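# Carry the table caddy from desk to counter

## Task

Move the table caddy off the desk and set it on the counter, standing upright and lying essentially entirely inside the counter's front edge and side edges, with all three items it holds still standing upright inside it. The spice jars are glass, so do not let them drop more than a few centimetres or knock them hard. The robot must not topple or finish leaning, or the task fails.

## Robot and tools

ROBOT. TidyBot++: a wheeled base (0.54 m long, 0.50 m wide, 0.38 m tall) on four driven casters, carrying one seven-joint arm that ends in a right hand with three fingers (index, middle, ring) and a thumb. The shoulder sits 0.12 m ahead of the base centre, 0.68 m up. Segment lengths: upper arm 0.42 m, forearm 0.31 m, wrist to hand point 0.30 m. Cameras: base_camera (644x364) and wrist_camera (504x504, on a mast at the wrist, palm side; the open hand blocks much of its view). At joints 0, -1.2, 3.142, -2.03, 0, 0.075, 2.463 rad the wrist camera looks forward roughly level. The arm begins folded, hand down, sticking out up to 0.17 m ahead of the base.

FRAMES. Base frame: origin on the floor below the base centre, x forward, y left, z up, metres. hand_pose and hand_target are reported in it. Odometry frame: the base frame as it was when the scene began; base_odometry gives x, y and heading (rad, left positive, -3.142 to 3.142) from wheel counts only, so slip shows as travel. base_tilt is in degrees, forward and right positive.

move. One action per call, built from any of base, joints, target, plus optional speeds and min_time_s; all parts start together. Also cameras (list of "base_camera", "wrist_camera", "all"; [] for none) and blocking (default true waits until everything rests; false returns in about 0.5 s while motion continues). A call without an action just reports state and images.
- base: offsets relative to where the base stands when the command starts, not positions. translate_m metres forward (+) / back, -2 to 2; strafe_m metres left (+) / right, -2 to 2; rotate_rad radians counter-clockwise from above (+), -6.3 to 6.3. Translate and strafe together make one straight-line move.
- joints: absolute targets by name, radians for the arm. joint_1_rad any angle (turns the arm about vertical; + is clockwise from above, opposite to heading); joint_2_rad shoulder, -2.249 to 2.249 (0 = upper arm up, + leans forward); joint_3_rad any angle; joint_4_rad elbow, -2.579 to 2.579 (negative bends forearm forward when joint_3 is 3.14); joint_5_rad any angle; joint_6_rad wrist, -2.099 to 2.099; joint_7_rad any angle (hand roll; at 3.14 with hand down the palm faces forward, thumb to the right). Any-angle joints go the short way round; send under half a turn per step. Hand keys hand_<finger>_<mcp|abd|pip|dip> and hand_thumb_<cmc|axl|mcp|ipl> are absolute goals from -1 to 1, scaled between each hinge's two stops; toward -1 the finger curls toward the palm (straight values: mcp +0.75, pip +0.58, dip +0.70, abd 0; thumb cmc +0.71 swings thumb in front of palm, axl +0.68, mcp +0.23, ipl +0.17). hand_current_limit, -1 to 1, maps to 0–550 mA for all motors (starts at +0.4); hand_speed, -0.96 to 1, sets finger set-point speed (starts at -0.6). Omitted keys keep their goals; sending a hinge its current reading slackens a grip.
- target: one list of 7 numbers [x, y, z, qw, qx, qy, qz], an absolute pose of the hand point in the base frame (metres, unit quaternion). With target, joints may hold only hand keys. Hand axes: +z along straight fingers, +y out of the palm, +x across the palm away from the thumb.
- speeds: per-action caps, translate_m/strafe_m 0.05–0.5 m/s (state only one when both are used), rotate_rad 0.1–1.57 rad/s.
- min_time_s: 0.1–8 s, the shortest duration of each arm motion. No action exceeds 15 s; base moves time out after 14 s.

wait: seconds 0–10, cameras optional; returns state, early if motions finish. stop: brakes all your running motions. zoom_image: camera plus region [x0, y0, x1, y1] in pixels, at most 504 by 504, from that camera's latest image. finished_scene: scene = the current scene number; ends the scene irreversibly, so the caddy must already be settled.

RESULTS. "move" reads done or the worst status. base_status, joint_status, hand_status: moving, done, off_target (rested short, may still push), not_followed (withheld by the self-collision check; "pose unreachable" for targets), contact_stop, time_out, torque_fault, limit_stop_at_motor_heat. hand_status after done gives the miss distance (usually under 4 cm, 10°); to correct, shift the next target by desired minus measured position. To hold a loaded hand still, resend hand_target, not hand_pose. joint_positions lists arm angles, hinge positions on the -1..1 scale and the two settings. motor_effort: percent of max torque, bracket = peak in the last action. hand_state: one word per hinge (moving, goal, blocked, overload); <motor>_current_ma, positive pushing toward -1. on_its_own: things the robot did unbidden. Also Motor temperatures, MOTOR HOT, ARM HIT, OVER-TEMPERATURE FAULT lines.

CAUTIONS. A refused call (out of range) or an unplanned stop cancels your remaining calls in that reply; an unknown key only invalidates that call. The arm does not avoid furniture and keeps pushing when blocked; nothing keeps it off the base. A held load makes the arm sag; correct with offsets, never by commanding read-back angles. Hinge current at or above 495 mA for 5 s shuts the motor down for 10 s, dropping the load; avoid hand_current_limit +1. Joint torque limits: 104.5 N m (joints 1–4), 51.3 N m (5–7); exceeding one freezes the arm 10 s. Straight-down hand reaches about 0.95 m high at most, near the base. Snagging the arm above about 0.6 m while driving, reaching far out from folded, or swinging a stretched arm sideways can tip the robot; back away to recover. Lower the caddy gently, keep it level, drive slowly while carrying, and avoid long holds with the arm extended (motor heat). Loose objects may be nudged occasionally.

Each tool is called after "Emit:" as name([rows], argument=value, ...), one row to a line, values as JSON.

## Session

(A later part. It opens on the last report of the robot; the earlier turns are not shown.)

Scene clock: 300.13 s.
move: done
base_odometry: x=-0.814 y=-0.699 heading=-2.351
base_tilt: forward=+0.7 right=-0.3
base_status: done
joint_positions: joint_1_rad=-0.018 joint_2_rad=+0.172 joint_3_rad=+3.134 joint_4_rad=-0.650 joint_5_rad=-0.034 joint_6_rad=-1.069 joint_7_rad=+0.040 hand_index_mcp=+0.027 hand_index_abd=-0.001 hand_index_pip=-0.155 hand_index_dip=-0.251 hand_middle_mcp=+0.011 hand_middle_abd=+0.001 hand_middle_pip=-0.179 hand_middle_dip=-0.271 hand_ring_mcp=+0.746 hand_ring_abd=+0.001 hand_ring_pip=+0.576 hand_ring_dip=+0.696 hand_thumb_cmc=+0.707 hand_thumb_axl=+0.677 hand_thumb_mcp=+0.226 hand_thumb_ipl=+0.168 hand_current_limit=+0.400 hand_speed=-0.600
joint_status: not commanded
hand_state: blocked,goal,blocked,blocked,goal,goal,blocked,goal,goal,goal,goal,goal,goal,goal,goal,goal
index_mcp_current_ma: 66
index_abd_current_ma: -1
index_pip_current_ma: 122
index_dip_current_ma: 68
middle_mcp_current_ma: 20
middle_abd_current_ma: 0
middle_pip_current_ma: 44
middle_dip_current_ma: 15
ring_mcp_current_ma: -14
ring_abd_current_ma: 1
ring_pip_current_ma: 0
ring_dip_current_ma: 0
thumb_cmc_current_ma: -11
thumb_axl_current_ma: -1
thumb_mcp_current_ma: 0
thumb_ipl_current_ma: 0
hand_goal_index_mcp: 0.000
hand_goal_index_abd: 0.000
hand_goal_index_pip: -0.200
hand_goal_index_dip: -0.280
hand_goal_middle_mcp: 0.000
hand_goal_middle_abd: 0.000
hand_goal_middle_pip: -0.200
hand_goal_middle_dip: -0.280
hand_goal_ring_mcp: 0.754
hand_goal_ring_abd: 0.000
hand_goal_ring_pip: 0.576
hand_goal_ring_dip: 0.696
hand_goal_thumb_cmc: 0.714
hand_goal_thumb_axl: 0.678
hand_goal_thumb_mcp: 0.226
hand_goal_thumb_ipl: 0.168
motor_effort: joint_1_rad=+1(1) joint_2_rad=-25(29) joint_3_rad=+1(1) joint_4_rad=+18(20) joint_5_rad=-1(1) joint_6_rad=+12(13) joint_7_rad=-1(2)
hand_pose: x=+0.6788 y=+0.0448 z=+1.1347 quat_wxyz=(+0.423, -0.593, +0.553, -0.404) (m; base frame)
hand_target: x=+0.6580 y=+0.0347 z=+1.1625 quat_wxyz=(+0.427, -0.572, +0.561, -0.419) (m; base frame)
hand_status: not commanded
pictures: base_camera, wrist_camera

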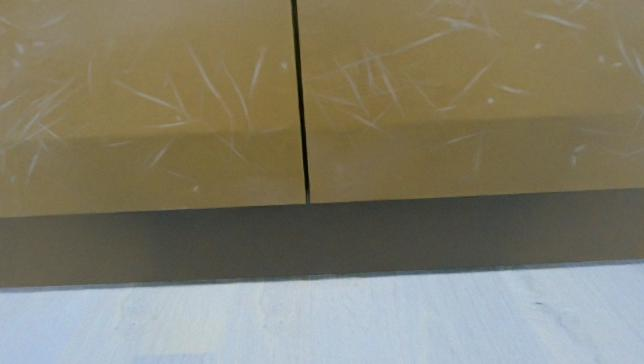

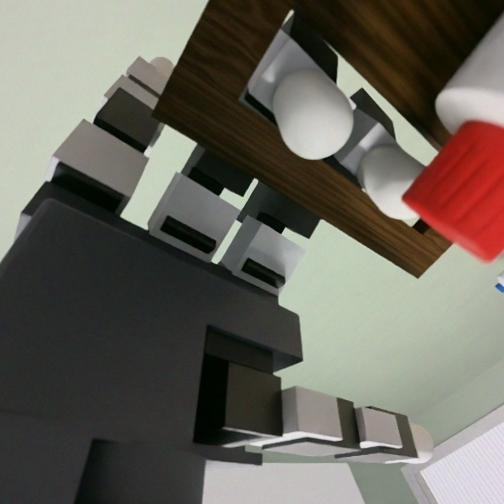

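Emit:
move(base={"translate_m":0.15}, speeds={"translate_m":0.1}, cameras=["all"])

Scene clock: 305.13 s.
move: done
base_odometry: x=-0.920 y=-0.806 heading=-2.351
base_tilt: forward=+0.7 right=-0.3
base_status: done
joint_positions: joint_1_rad=-0.018 joint_2_rad=+0.171 joint_3_rad=+3.134 joint_4_rad=-0.649 joint_5_rad=-0.034 joint_6_rad=-1.072 joint_7_rad=+0.040 hand_index_mcp=+0.026 hand_index_abd=-0.001 hand_index_pip=-0.155 hand_index_dip=-0.251 hand_middle_mcp=+0.010 hand_middle_abd=+0.001 hand_middle_pip=-0.179 hand_middle_dip=-0.270 hand_ring_mcp=+0.746 hand_ring_abd=+0.001 hand_ring_pip=+0.576 hand_ring_dip=+0.696 hand_thumb_cmc=+0.707 hand_thumb_axl=+0.677 hand_thumb_mcp=+0.226 hand_thumb_ipl=+0.168 hand_current_limit=+0.400 hand_speed=-0.600
joint_status: not commanded
hand_state: blocked,goal,blocked,blocked,goal,goal,blocked,goal,goal,goal,goal,goal,goal,goal,goal,goal
index_mcp_current_ma: 63
index_abd_current_ma: -1
index_pip_current_ma: 122
index_dip_current_ma: 68
middle_mcp_current_ma: 19
middle_abd_current_ma: 0
middle_pip_current_ma: 45
middle_dip_current_ma: 16
ring_mcp_current_ma: -14
ring_abd_current_ma: 1
ring_pip_current_ma: 0
ring_dip_current_ma: 0
thumb_cmc_current_ma: -11
thumb_axl_current_ma: -1
thumb_mcp_current_ma: 0
thumb_ipl_current_ma: 0
hand_goal_index_mcp: 0.000
hand_goal_index_abd: 0.000
hand_goal_index_pip: -0.200
hand_goal_index_dip: -0.280
hand_goal_middle_mcp: 0.000
hand_goal_middle_abd: 0.000
hand_goal_middle_pip: -0.200
hand_goal_middle_dip: -0.280
hand_goal_ring_mcp: 0.754
hand_goal_ring_abd: 0.000
hand_goal_ring_pip: 0.576
hand_goal_ring_dip: 0.696
hand_goal_thumb_cmc: 0.714
hand_goal_thumb_axl: 0.678
hand_goal_thumb_mcp: 0.226
hand_goal_thumb_ipl: 0.168
motor_effort: joint_1_rad=+1(2) joint_2_rad=-25(29) joint_3_rad=+0(1) joint_4_rad=+19(20) joint_5_rad=-1(2) joint_6_rad=+12(13) joint_7_rad=-1(2)
hand_pose: x=+0.6777 y=+0.0448 z=+1.1351 quat_wxyz=(+0.423, -0.593, +0.553, -0.404) (m; base frame)
hand_target: x=+0.6580 y=+0.0347 z=+1.1625 quat_wxyz=(+0.427, -0.572, +0.561, -0.419) (m; base frame)
hand_status: not commanded
pictures: base_camera, wrist_camera

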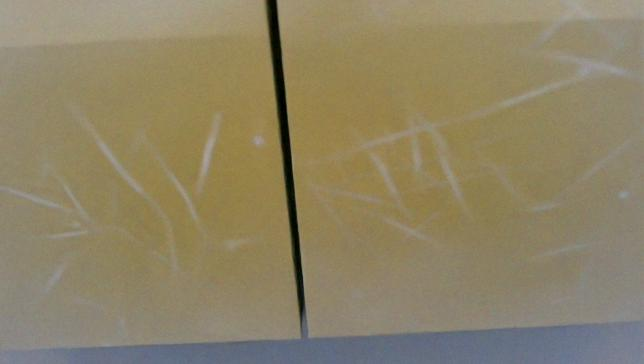

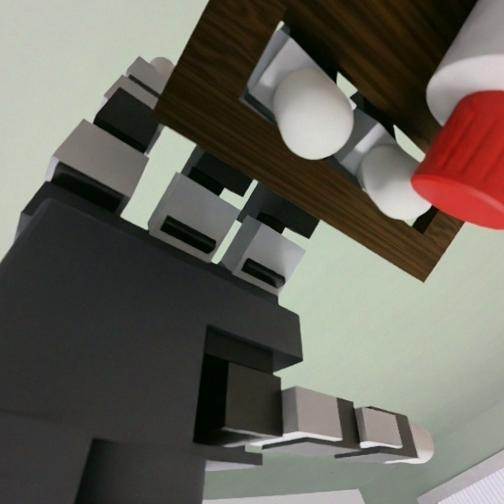

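Emit:
move(joints={"joint_2_rad":0.045,"joint_4_rad":-0.98,"joint_6_rad":-0.77}, min_time_s=4, cameras=["wrist_camera"])

Scene clock: 312.17 s.
move: done
base_odometry: x=-0.920 y=-0.806 heading=-2.351
base_tilt: forward=+0.7 right=-0.3
base_status: not commanded
joint_positions: joint_1_rad=-0.018 joint_2_rad=+0.084 joint_3_rad=+3.134 joint_4_rad=-0.984 joint_5_rad=-0.034 joint_6_rad=-0.873 joint_7_rad=+0.040 hand_index_mcp=+0.026 hand_index_abd=-0.001 hand_index_pip=-0.166 hand_index_dip=-0.262 hand_middle_mcp=+0.015 hand_middle_abd=+0.001 hand_middle_pip=-0.175 hand_middle_dip=-0.269 hand_ring_mcp=+0.746 hand_ring_abd=+0.001 hand_ring_pip=+0.576 hand_ring_dip=+0.696 hand_thumb_cmc=+0.707 hand_thumb_axl=+0.677 hand_thumb_mcp=+0.226 hand_thumb_ipl=+0.168 hand_current_limit=+0.400 hand_speed=-0.600
joint_status: all done
hand_state: blocked,goal,blocked,goal,goal,goal,blocked,goal,goal,goal,goal,goal,goal,goal,goal,goal
index_mcp_current_ma: 63
index_abd_current_ma: -1
index_pip_current_ma: 83
index_dip_current_ma: 37
middle_mcp_current_ma: 31
middle_abd_current_ma: 0
middle_pip_current_ma: 56
middle_dip_current_ma: 19
ring_mcp_current_ma: -14
ring_abd_current_ma: 1
ring_pip_current_ma: 0
ring_dip_current_ma: 0
thumb_cmc_current_ma: -11
thumb_axl_current_ma: -1
thumb_mcp_current_ma: 0
thumb_ipl_current_ma: 0
hand_goal_index_mcp: 0.000
hand_goal_index_abd: 0.000
hand_goal_index_pip: -0.200
hand_goal_index_dip: -0.280
hand_goal_middle_mcp: 0.000
hand_goal_middle_abd: 0.000
hand_goal_middle_pip: -0.200
hand_goal_middle_dip: -0.280
hand_goal_ring_mcp: 0.754
hand_goal_ring_abd: 0.000
hand_goal_ring_pip: 0.576
hand_goal_ring_dip: 0.696
hand_goal_thumb_cmc: 0.714
hand_goal_thumb_axl: 0.678
hand_goal_thumb_mcp: 0.226
hand_goal_thumb_ipl: 0.168
motor_effort: joint_1_rad=+1(1) joint_2_rad=-23(26) joint_3_rad=+1(1) joint_4_rad=+20(21) joint_5_rad=-1(1) joint_6_rad=+11(13) joint_7_rad=-1(2)
hand_pose: x=+0.6785 y=+0.0445 z=+1.0639 quat_wxyz=(+0.409, -0.601, +0.565, -0.390) (m; base frame)
hand_target: x=+0.6810 y=+0.0351 z=+1.1154 quat_wxyz=(+0.445, -0.558, +0.547, -0.437) (m; base frame)
hand_status: not commanded
pictures: wrist_camera

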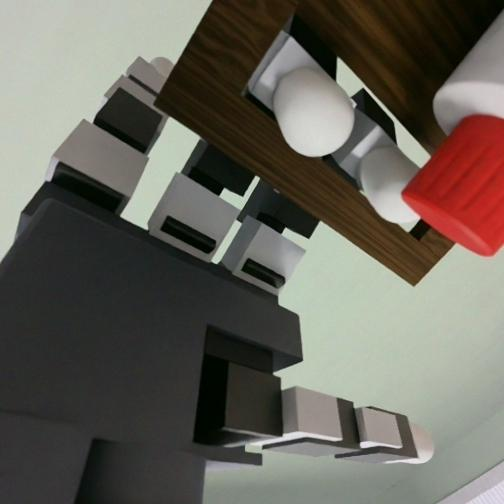

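Emit:
move(joints={"joint_2_rad":0.028,"joint_4_rad":-1.05,"joint_6_rad":-0.71}, min_time_s=1.5, cameras=["wrist_camera"])

Scene clock: 315.47 s.
move: done
base_odometry: x=-0.920 y=-0.806 heading=-2.351
base_tilt: forward=+0.7 right=-0.3
base_status: not commanded
joint_positions: joint_1_rad=-0.018 joint_2_rad=+0.061 joint_3_rad=+3.134 joint_4_rad=-1.047 joint_5_rad=-0.034 joint_6_rad=-0.804 joint_7_rad=+0.040 hand_index_mcp=+0.019 hand_index_abd=-0.001 hand_index_pip=-0.172 hand_index_dip=-0.265 hand_middle_mcp=+0.015 hand_middle_abd=+0.001 hand_middle_pip=-0.175 hand_middle_dip=-0.269 hand_ring_mcp=+0.746 hand_ring_abd=+0.001 hand_ring_pip=+0.576 hand_ring_dip=+0.696 hand_thumb_cmc=+0.707 hand_thumb_axl=+0.677 hand_thumb_mcp=+0.226 hand_thumb_ipl=+0.168 hand_current_limit=+0.400 hand_speed=-0.600
joint_status: all done
hand_state: goal,goal,blocked,goal,goal,goal,blocked,goal,goal,goal,goal,goal,goal,goal,goal,goal
index_mcp_current_ma: 44
index_abd_current_ma: -1
index_pip_current_ma: 66
index_dip_current_ma: 30
middle_mcp_current_ma: 31
middle_abd_current_ma: 0
middle_pip_current_ma: 56
middle_dip_current_ma: 19
ring_mcp_current_ma: -14
ring_abd_current_ma: 1
ring_pip_current_ma: 0
ring_dip_current_ma: 0
thumb_cmc_current_ma: -11
thumb_axl_current_ma: -1
thumb_mcp_current_ma: 0
thumb_ipl_current_ma: 0
hand_goal_index_mcp: 0.000
hand_goal_index_abd: 0.000
hand_goal_index_pip: -0.200
hand_goal_index_dip: -0.280
hand_goal_middle_mcp: 0.000
hand_goal_middle_abd: 0.000
hand_goal_middle_pip: -0.200
hand_goal_middle_dip: -0.280
hand_goal_ring_mcp: 0.754
hand_goal_ring_abd: 0.000
hand_goal_ring_pip: 0.576
hand_goal_ring_dip: 0.696
hand_goal_thumb_cmc: 0.714
hand_goal_thumb_axl: 0.678
hand_goal_thumb_mcp: 0.226
hand_goal_thumb_ipl: 0.168
motor_effort: joint_1_rad=+1(1) joint_2_rad=-21(24) joint_3_rad=+1(1) joint_4_rad=+20(21) joint_5_rad=-1(1) joint_6_rad=+10(12) joint_7_rad=-1(1)
hand_pose: x=+0.6798 y=+0.0443 z=+1.0608 quat_wxyz=(+0.417, -0.594, +0.561, -0.398) (m; base frame)
hand_target: x=+0.6832 y=+0.0351 z=+1.1032 quat_wxyz=(+0.447, -0.557, +0.546, -0.438) (m; base frame)
hand_status: not commanded
pictures: wrist_camera

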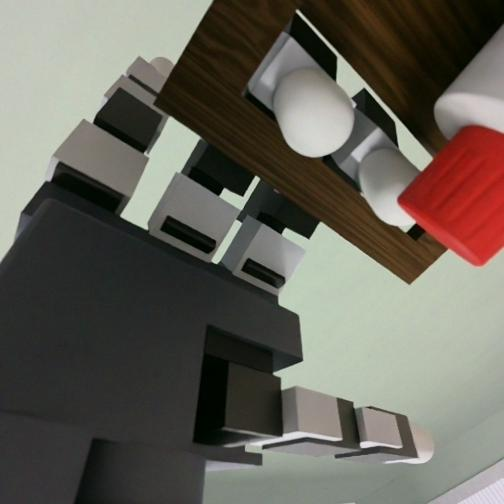

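Emit:
move(joints={"joint_2_rad":0.01,"joint_4_rad":-1.12,"joint_6_rad":-0.68}, min_time_s=1.5, cameras=["wrist_camera"])

Scene clock: 318.37 s.
move: done
base_odometry: x=-0.920 y=-0.806 heading=-2.351
base_tilt: forward=+0.7 right=-0.3
base_status: not commanded
joint_positions: joint_1_rad=-0.018 joint_2_rad=+0.027 joint_3_rad=+3.134 joint_4_rad=-1.104 joint_5_rad=-0.034 joint_6_rad=-0.759 joint_7_rad=+0.040 hand_index_mcp=+0.011 hand_index_abd=-0.001 hand_index_pip=-0.185 hand_index_dip=-0.274 hand_middle_mcp=+0.001 hand_middle_abd=+0.001 hand_middle_pip=-0.194 hand_middle_dip=-0.277 hand_ring_mcp=+0.746 hand_ring_abd=+0.001 hand_ring_pip=+0.576 hand_ring_dip=+0.696 hand_thumb_cmc=+0.707 hand_thumb_axl=+0.677 hand_thumb_mcp=+0.226 hand_thumb_ipl=+0.168 hand_current_limit=+0.400 hand_speed=-0.600
joint_status: all done
hand_state: goal,goal,goal,goal,goal,goal,goal,goal,goal,goal,goal,goal,goal,goal,goal,goal
index_mcp_current_ma: 22
index_abd_current_ma: -1
index_pip_current_ma: 28
index_dip_current_ma: 10
middle_mcp_current_ma: 1
middle_abd_current_ma: 0
middle_pip_current_ma: 10
middle_dip_current_ma: 4
ring_mcp_current_ma: -14
ring_abd_current_ma: 1
ring_pip_current_ma: 0
ring_dip_current_ma: 0
thumb_cmc_current_ma: -11
thumb_axl_current_ma: -1
thumb_mcp_current_ma: 0
thumb_ipl_current_ma: 0
hand_goal_index_mcp: 0.000
hand_goal_index_abd: 0.000
hand_goal_index_pip: -0.200
hand_goal_index_dip: -0.280
hand_goal_middle_mcp: 0.000
hand_goal_middle_abd: 0.000
hand_goal_middle_pip: -0.200
hand_goal_middle_dip: -0.280
hand_goal_ring_mcp: 0.754
hand_goal_ring_abd: 0.000
hand_goal_ring_pip: 0.576
hand_goal_ring_dip: 0.696
hand_goal_thumb_cmc: 0.714
hand_goal_thumb_axl: 0.678
hand_goal_thumb_mcp: 0.226
hand_goal_thumb_ipl: 0.168
motor_effort: joint_1_rad=+1(1) joint_2_rad=-18(22) joint_3_rad=+1(1) joint_4_rad=+18(20) joint_5_rad=+0(1) joint_6_rad=+7(10) joint_7_rad=-1(1)
hand_pose: x=+0.6727 y=+0.0440 z=+1.0611 quat_wxyz=(+0.423, -0.589, +0.556, -0.405) (m; base frame)
hand_target: x=+0.6797 y=+0.0350 z=+1.0827 quat_wxyz=(+0.441, -0.562, +0.551, -0.432) (m; base frame)
hand_status: not commanded
pictures: wrist_camera

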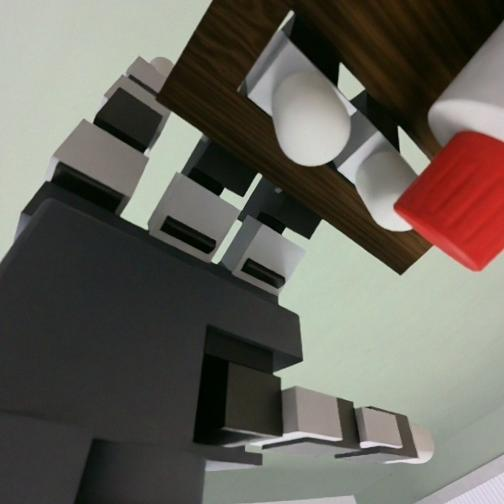

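Emit:
move(joints={"joint_4_rad":-1.14,"hand_index_dip":-0.07,"hand_middle_dip":-0.07}, min_time_s=1.0, cameras=["wrist_camera"])

Emit:
zoom_image(camera="wrist_camera", region=[200, 0, 504, 304])

Scene clock: 322.60 s.
move: done
base_odometry: x=-0.920 y=-0.806 heading=-2.351
base_tilt: forward=+0.7 right=-0.3
base_status: not commanded
joint_positions: joint_1_rad=-0.018 joint_2_rad=+0.022 joint_3_rad=+3.134 joint_4_rad=-1.117 joint_5_rad=-0.034 joint_6_rad=-0.751 joint_7_rad=+0.040 hand_index_mcp=+0.002 hand_index_abd=-0.001 hand_index_pip=-0.201 hand_index_dip=-0.073 hand_middle_mcp=+0.001 hand_middle_abd=+0.001 hand_middle_pip=-0.194 hand_middle_dip=-0.072 hand_ring_mcp=+0.746 hand_ring_abd=+0.001 hand_ring_pip=+0.576 hand_ring_dip=+0.696 hand_thumb_cmc=+0.707 hand_thumb_axl=+0.677 hand_thumb_mcp=+0.226 hand_thumb_ipl=+0.168 hand_current_limit=+0.400 hand_speed=-0.600
joint_status: all done
hand_state: goal,goal,goal,goal,goal,goal,goal,goal,goal,goal,goal,goal,goal,goal,goal,goal
index_mcp_current_ma: 2
index_abd_current_ma: -1
index_pip_current_ma: -1
index_dip_current_ma: -3
middle_mcp_current_ma: 1
middle_abd_current_ma: 0
middle_pip_current_ma: 8
middle_dip_current_ma: -2
ring_mcp_current_ma: -14
ring_abd_current_ma: 1
ring_pip_current_ma: 0
ring_dip_current_ma: 0
thumb_cmc_current_ma: -11
thumb_axl_current_ma: -1
thumb_mcp_current_ma: 0
thumb_ipl_current_ma: 0
hand_goal_index_mcp: 0.000
hand_goal_index_abd: 0.000
hand_goal_index_pip: -0.200
hand_goal_index_dip: -0.070
hand_goal_middle_mcp: 0.000
hand_goal_middle_abd: 0.000
hand_goal_middle_pip: -0.200
hand_goal_middle_dip: -0.070
hand_goal_ring_mcp: 0.754
hand_goal_ring_abd: 0.000
hand_goal_ring_pip: 0.576
hand_goal_ring_dip: 0.696
hand_goal_thumb_cmc: 0.714
hand_goal_thumb_axl: 0.678
hand_goal_thumb_mcp: 0.226
hand_goal_thumb_ipl: 0.168
motor_effort: joint_1_rad=+1(1) joint_2_rad=-17(18) joint_3_rad=+1(1) joint_4_rad=+16(18) joint_5_rad=+0(1) joint_6_rad=+7(8) joint_7_rad=+0(1)
hand_pose: x=+0.6715 y=+0.0440 z=+1.0588 quat_wxyz=(+0.423, -0.589, +0.556, -0.405) (m; base frame)
hand_target: x=+0.6792 y=+0.0350 z=+1.0715 quat_wxyz=(+0.435, -0.566, +0.555, -0.427) (m; base frame)
hand_status: not commanded
pictures: wrist_camera

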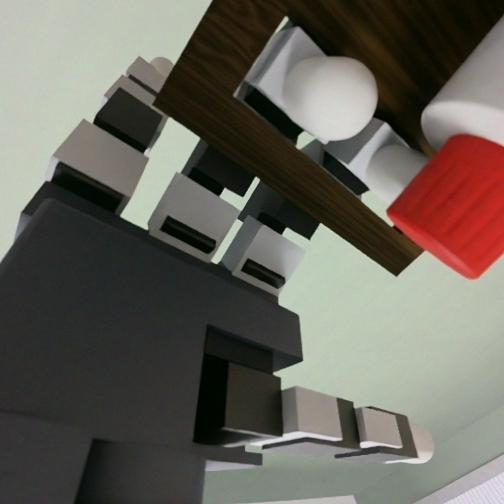

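Scaled by 1.658 from the camera's 504x504 image, which has a finer 720x720 frame.

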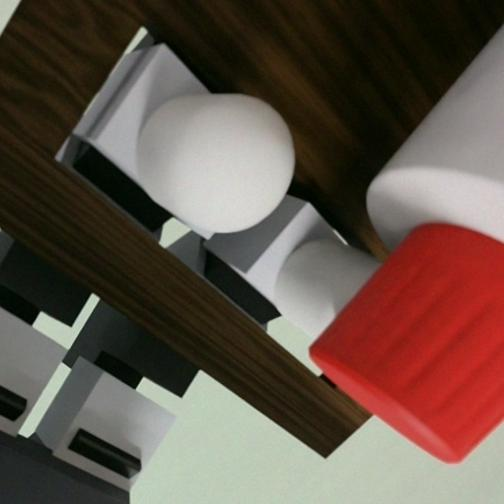

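Emit:
move(base={"translate_m": 0.06}, speeds={"translate_m": 0.05}, cameras=["wrist_camera"])

Scene clock: 330.07 s.
move: done
base_odometry: x=-0.962 y=-0.849 heading=-2.351
base_tilt: forward=+0.7 right=-0.3
base_status: done
joint_positions: joint_1_rad=-0.018 joint_2_rad=+0.015 joint_3_rad=+3.134 joint_4_rad=-1.122 joint_5_rad=-0.034 joint_6_rad=-0.751 joint_7_rad=+0.040 hand_index_mcp=+0.001 hand_index_abd=-0.001 hand_index_pip=-0.199 hand_index_dip=-0.072 hand_middle_mcp=+0.000 hand_middle_abd=+0.001 hand_middle_pip=-0.195 hand_middle_dip=-0.072 hand_ring_mcp=+0.746 hand_ring_abd=+0.001 hand_ring_pip=+0.576 hand_ring_dip=+0.696 hand_thumb_cmc=+0.707 hand_thumb_axl=+0.677 hand_thumb_mcp=+0.226 hand_thumb_ipl=+0.168 hand_current_limit=+0.400 hand_speed=-0.600
joint_status: not commanded
hand_state: goal,goal,goal,goal,goal,goal,goal,goal,goal,goal,goal,goal,goal,goal,goal,goal
index_mcp_current_ma: 0
index_abd_current_ma: -1
index_pip_current_ma: 1
index_dip_current_ma: -2
middle_mcp_current_ma: 0
middle_abd_current_ma: 0
middle_pip_current_ma: 8
middle_dip_current_ma: -2
ring_mcp_current_ma: -14
ring_abd_current_ma: 1
ring_pip_current_ma: 0
ring_dip_current_ma: 0
thumb_cmc_current_ma: -12
thumb_axl_current_ma: -1
thumb_mcp_current_ma: 0
thumb_ipl_current_ma: 0
hand_goal_index_mcp: 0.000
hand_goal_index_abd: 0.000
hand_goal_index_pip: -0.200
hand_goal_index_dip: -0.070
hand_goal_middle_mcp: 0.000
hand_goal_middle_abd: 0.000
hand_goal_middle_pip: -0.200
hand_goal_middle_dip: -0.070
hand_goal_ring_mcp: 0.754
hand_goal_ring_abd: 0.000
hand_goal_ring_pip: 0.576
hand_goal_ring_dip: 0.696
hand_goal_thumb_cmc: 0.714
hand_goal_thumb_axl: 0.678
hand_goal_thumb_mcp: 0.226
hand_goal_thumb_ipl: 0.168
motor_effort: joint_1_rad=+1(2) joint_2_rad=-17(22) joint_3_rad=+0(2) joint_4_rad=+17(19) joint_5_rad=+0(1) joint_6_rad=+8(8) joint_7_rad=-1(1)
hand_pose: x=+0.6689 y=+0.0439 z=+1.0598 quat_wxyz=(+0.424, -0.589, +0.556, -0.406) (m; base frame)
hand_target: x=+0.6792 y=+0.0350 z=+1.0715 quat_wxyz=(+0.435, -0.566, +0.555, -0.427) (m; base frame)
hand_status: not commanded
pictures: wrist_camera

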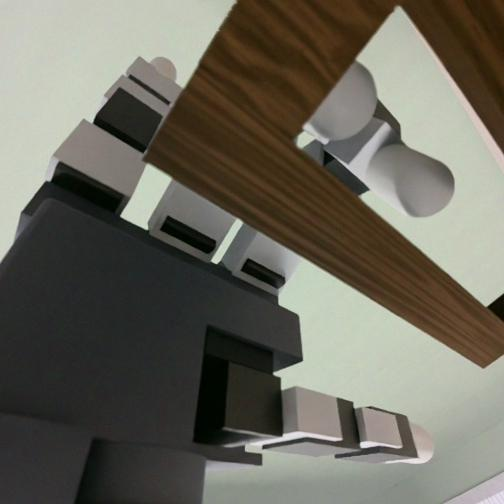

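Emit:
move(joints={"joint_2_rad": 0.10, "joint_4_rad": -0.84, "joint_6_rad": -0.90}, min_time_s=2, cameras=["wrist_camera"])

Emit:
move(joints={"joint_2_rad": 0.155, "joint_4_rad": -0.62, "joint_6_rad": -1.03}, min_time_s=1.5, cameras=["wrist_camera"])

Scene clock: 333.57 s.
move: done
base_odometry: x=-0.962 y=-0.849 heading=-2.351
base_tilt: forward=+0.7 right=-0.3
base_status: not commanded
joint_positions: joint_1_rad=-0.018 joint_2_rad=+0.074 joint_3_rad=+3.134 joint_4_rad=-0.874 joint_5_rad=-0.034 joint_6_rad=-0.824 joint_7_rad=+0.040 hand_index_mcp=+0.000 hand_index_abd=-0.001 hand_index_pip=-0.199 hand_index_dip=-0.072 hand_middle_mcp=+0.000 hand_middle_abd=+0.001 hand_middle_pip=-0.195 hand_middle_dip=-0.072 hand_ring_mcp=+0.746 hand_ring_abd=+0.001 hand_ring_pip=+0.576 hand_ring_dip=+0.696 hand_thumb_cmc=+0.707 hand_thumb_axl=+0.677 hand_thumb_mcp=+0.226 hand_thumb_ipl=+0.168 hand_current_limit=+0.400 hand_speed=-0.600
joint_status: all done
hand_state: goal,goal,goal,goal,goal,goal,goal,goal,goal,goal,goal,goal,goal,goal,goal,goal
index_mcp_current_ma: 0
index_abd_current_ma: -1
index_pip_current_ma: 1
index_dip_current_ma: -2
middle_mcp_current_ma: 0
middle_abd_current_ma: 0
middle_pip_current_ma: 7
middle_dip_current_ma: -2
ring_mcp_current_ma: -14
ring_abd_current_ma: 1
ring_pip_current_ma: 0
ring_dip_current_ma: 0
thumb_cmc_current_ma: -12
thumb_axl_current_ma: -1
thumb_mcp_current_ma: 0
thumb_ipl_current_ma: 0
hand_goal_index_mcp: 0.000
hand_goal_index_abd: 0.000
hand_goal_index_pip: -0.200
hand_goal_index_dip: -0.070
hand_goal_middle_mcp: 0.000
hand_goal_middle_abd: 0.000
hand_goal_middle_pip: -0.200
hand_goal_middle_dip: -0.070
hand_goal_ring_mcp: 0.754
hand_goal_ring_abd: 0.000
hand_goal_ring_pip: 0.576
hand_goal_ring_dip: 0.696
hand_goal_thumb_cmc: 0.714
hand_goal_thumb_axl: 0.678
hand_goal_thumb_mcp: 0.226
hand_goal_thumb_ipl: 0.168
motor_effort: joint_1_rad=+1(1) joint_2_rad=-18(19) joint_3_rad=+0(1) joint_4_rad=+17(18) joint_5_rad=+0(1) joint_6_rad=+8(9) joint_7_rad=-1(1)
hand_pose: x=+0.6824 y=+0.0444 z=+1.1409 quat_wxyz=(+0.456, -0.564, +0.530, -0.438) (m; base frame)
hand_target: x=+0.6823 y=+0.0351 z=+1.1238 quat_wxyz=(+0.433, -0.568, +0.557, -0.424) (m; base frame)
hand_status: not commanded
pictures: wrist_camera

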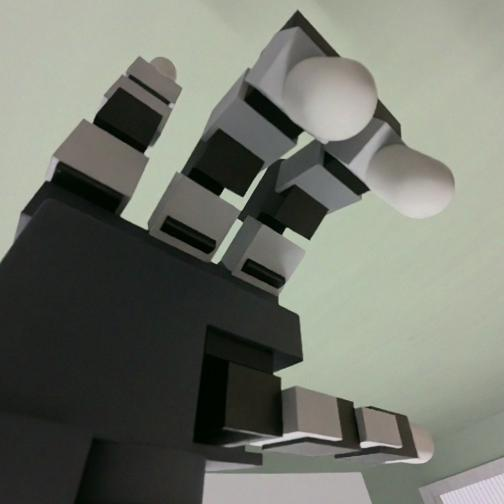

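Scene clock: 335.37 s.
move: done
base_odometry: x=-0.962 y=-0.849 heading=-2.351
base_tilt: forward=+0.7 right=-0.3
base_status: not commanded
joint_positions: joint_1_rad=-0.018 joint_2_rad=+0.129 joint_3_rad=+3.134 joint_4_rad=-0.653 joint_5_rad=-0.034 joint_6_rad=-0.953 joint_7_rad=+0.040 hand_index_mcp=-0.001 hand_index_abd=-0.001 hand_index_pip=-0.199 hand_index_dip=-0.072 hand_middle_mcp=-0.001 hand_middle_abd=+0.001 hand_middle_pip=-0.195 hand_middle_dip=-0.072 hand_ring_mcp=+0.746 hand_ring_abd=+0.001 hand_ring_pip=+0.576 hand_ring_dip=+0.696 hand_thumb_cmc=+0.707 hand_thumb_axl=+0.677 hand_thumb_mcp=+0.226 hand_thumb_ipl=+0.168 hand_current_limit=+0.400 hand_speed=-0.600
joint_status: all done
hand_state: goal,goal,goal,goal,goal,goal,goal,goal,goal,goal,goal,goal,goal,goal,goal,goal
index_mcp_current_ma: 0
index_abd_current_ma: -1
index_pip_current_ma: 1
index_dip_current_ma: -2
middle_mcp_current_ma: 0
middle_abd_current_ma: 0
middle_pip_current_ma: 7
middle_dip_current_ma: -2
ring_mcp_current_ma: -14
ring_abd_current_ma: 1
ring_pip_current_ma: 0
ring_dip_current_ma: 0
thumb_cmc_current_ma: -12
thumb_axl_current_ma: -1
thumb_mcp_current_ma: 0
thumb_ipl_current_ma: 0
hand_goal_index_mcp: 0.000
hand_goal_index_abd: 0.000
hand_goal_index_pip: -0.200
hand_goal_index_dip: -0.070
hand_goal_middle_mcp: 0.000
hand_goal_middle_abd: 0.000
hand_goal_middle_pip: -0.200
hand_goal_middle_dip: -0.070
hand_goal_ring_mcp: 0.754
hand_goal_ring_abd: 0.000
hand_goal_ring_pip: 0.576
hand_goal_ring_dip: 0.696
hand_goal_thumb_cmc: 0.714
hand_goal_thumb_axl: 0.678
hand_goal_thumb_mcp: 0.226
hand_goal_thumb_ipl: 0.168
motor_effort: joint_1_rad=+1(1) joint_2_rad=-19(19) joint_3_rad=+0(1) joint_4_rad=+14(17) joint_5_rad=+0(1) joint_6_rad=+8(9) joint_7_rad=-1(1)
hand_pose: x=+0.6766 y=+0.0445 z=+1.1887 quat_wxyz=(+0.466, -0.557, +0.521, -0.448) (m; base frame)
hand_target: x=+0.6768 y=+0.0350 z=+1.1695 quat_wxyz=(+0.442, -0.560, +0.550, -0.434) (m; base frame)
hand_status: not commanded
pictures: wrist_camera

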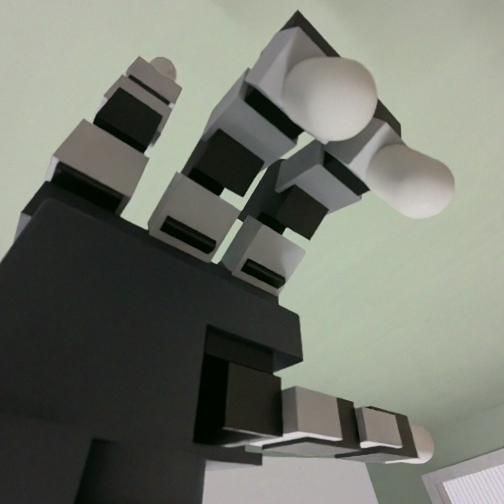

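Emit:
move(base={"translate_m": -0.6}, speeds={"translate_m": 0.25}, cameras=["base_camera", "wrist_camera"])

Scene clock: 339.27 s.
move: done
base_odometry: x=-0.540 y=-0.422 heading=-2.351
base_tilt: forward=+0.7 right=-0.3
base_status: done
joint_positions: joint_1_rad=-0.018 joint_2_rad=+0.144 joint_3_rad=+3.134 joint_4_rad=-0.647 joint_5_rad=-0.034 joint_6_rad=-0.957 joint_7_rad=+0.040 hand_index_mcp=-0.001 hand_index_abd=-0.001 hand_index_pip=-0.199 hand_index_dip=-0.072 hand_middle_mcp=-0.001 hand_middle_abd=+0.001 hand_middle_pip=-0.195 hand_middle_dip=-0.072 hand_ring_mcp=+0.746 hand_ring_abd=+0.001 hand_ring_pip=+0.576 hand_ring_dip=+0.696 hand_thumb_cmc=+0.706 hand_thumb_axl=+0.677 hand_thumb_mcp=+0.226 hand_thumb_ipl=+0.168 hand_current_limit=+0.400 hand_speed=-0.600
joint_status: not commanded
hand_state: goal,goal,goal,goal,goal,goal,goal,goal,goal,goal,goal,goal,goal,goal,goal,goal
index_mcp_current_ma: -1
index_abd_current_ma: -1
index_pip_current_ma: 1
index_dip_current_ma: -2
middle_mcp_current_ma: -1
middle_abd_current_ma: 0
middle_pip_current_ma: 6
middle_dip_current_ma: -2
ring_mcp_current_ma: -14
ring_abd_current_ma: 1
ring_pip_current_ma: 0
ring_dip_current_ma: 0
thumb_cmc_current_ma: -12
thumb_axl_current_ma: -1
thumb_mcp_current_ma: 0
thumb_ipl_current_ma: 0
hand_goal_index_mcp: 0.000
hand_goal_index_abd: 0.000
hand_goal_index_pip: -0.200
hand_goal_index_dip: -0.070
hand_goal_middle_mcp: 0.000
hand_goal_middle_abd: 0.000
hand_goal_middle_pip: -0.200
hand_goal_middle_dip: -0.070
hand_goal_ring_mcp: 0.754
hand_goal_ring_abd: 0.000
hand_goal_ring_pip: 0.576
hand_goal_ring_dip: 0.696
hand_goal_thumb_cmc: 0.714
hand_goal_thumb_axl: 0.678
hand_goal_thumb_mcp: 0.226
hand_goal_thumb_ipl: 0.168
motor_effort: joint_1_rad=+1(2) joint_2_rad=-19(23) joint_3_rad=+1(2) joint_4_rad=+14(16) joint_5_rad=-1(2) joint_6_rad=+8(9) joint_7_rad=-1(1)
hand_pose: x=+0.6826 y=+0.0448 z=+1.1826 quat_wxyz=(+0.463, -0.560, +0.523, -0.445) (m; base frame)
hand_target: x=+0.6768 y=+0.0350 z=+1.1695 quat_wxyz=(+0.442, -0.560, +0.550, -0.434) (m; base frame)
hand_status: not commanded
pictures: base_camera, wrist_camera

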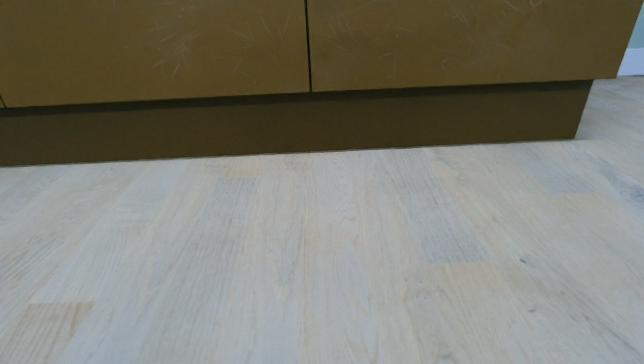

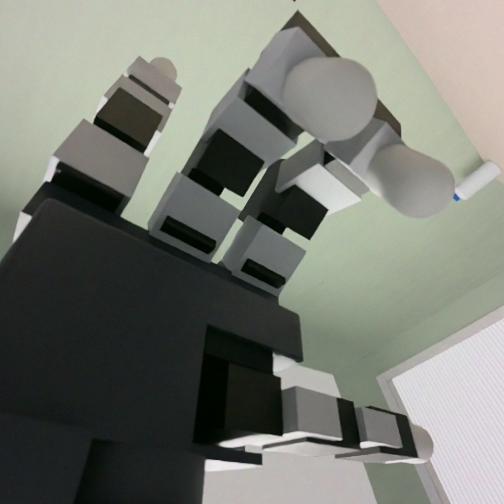

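Emit:
finished_scene(scene=1)

The scene is finished: the task was done.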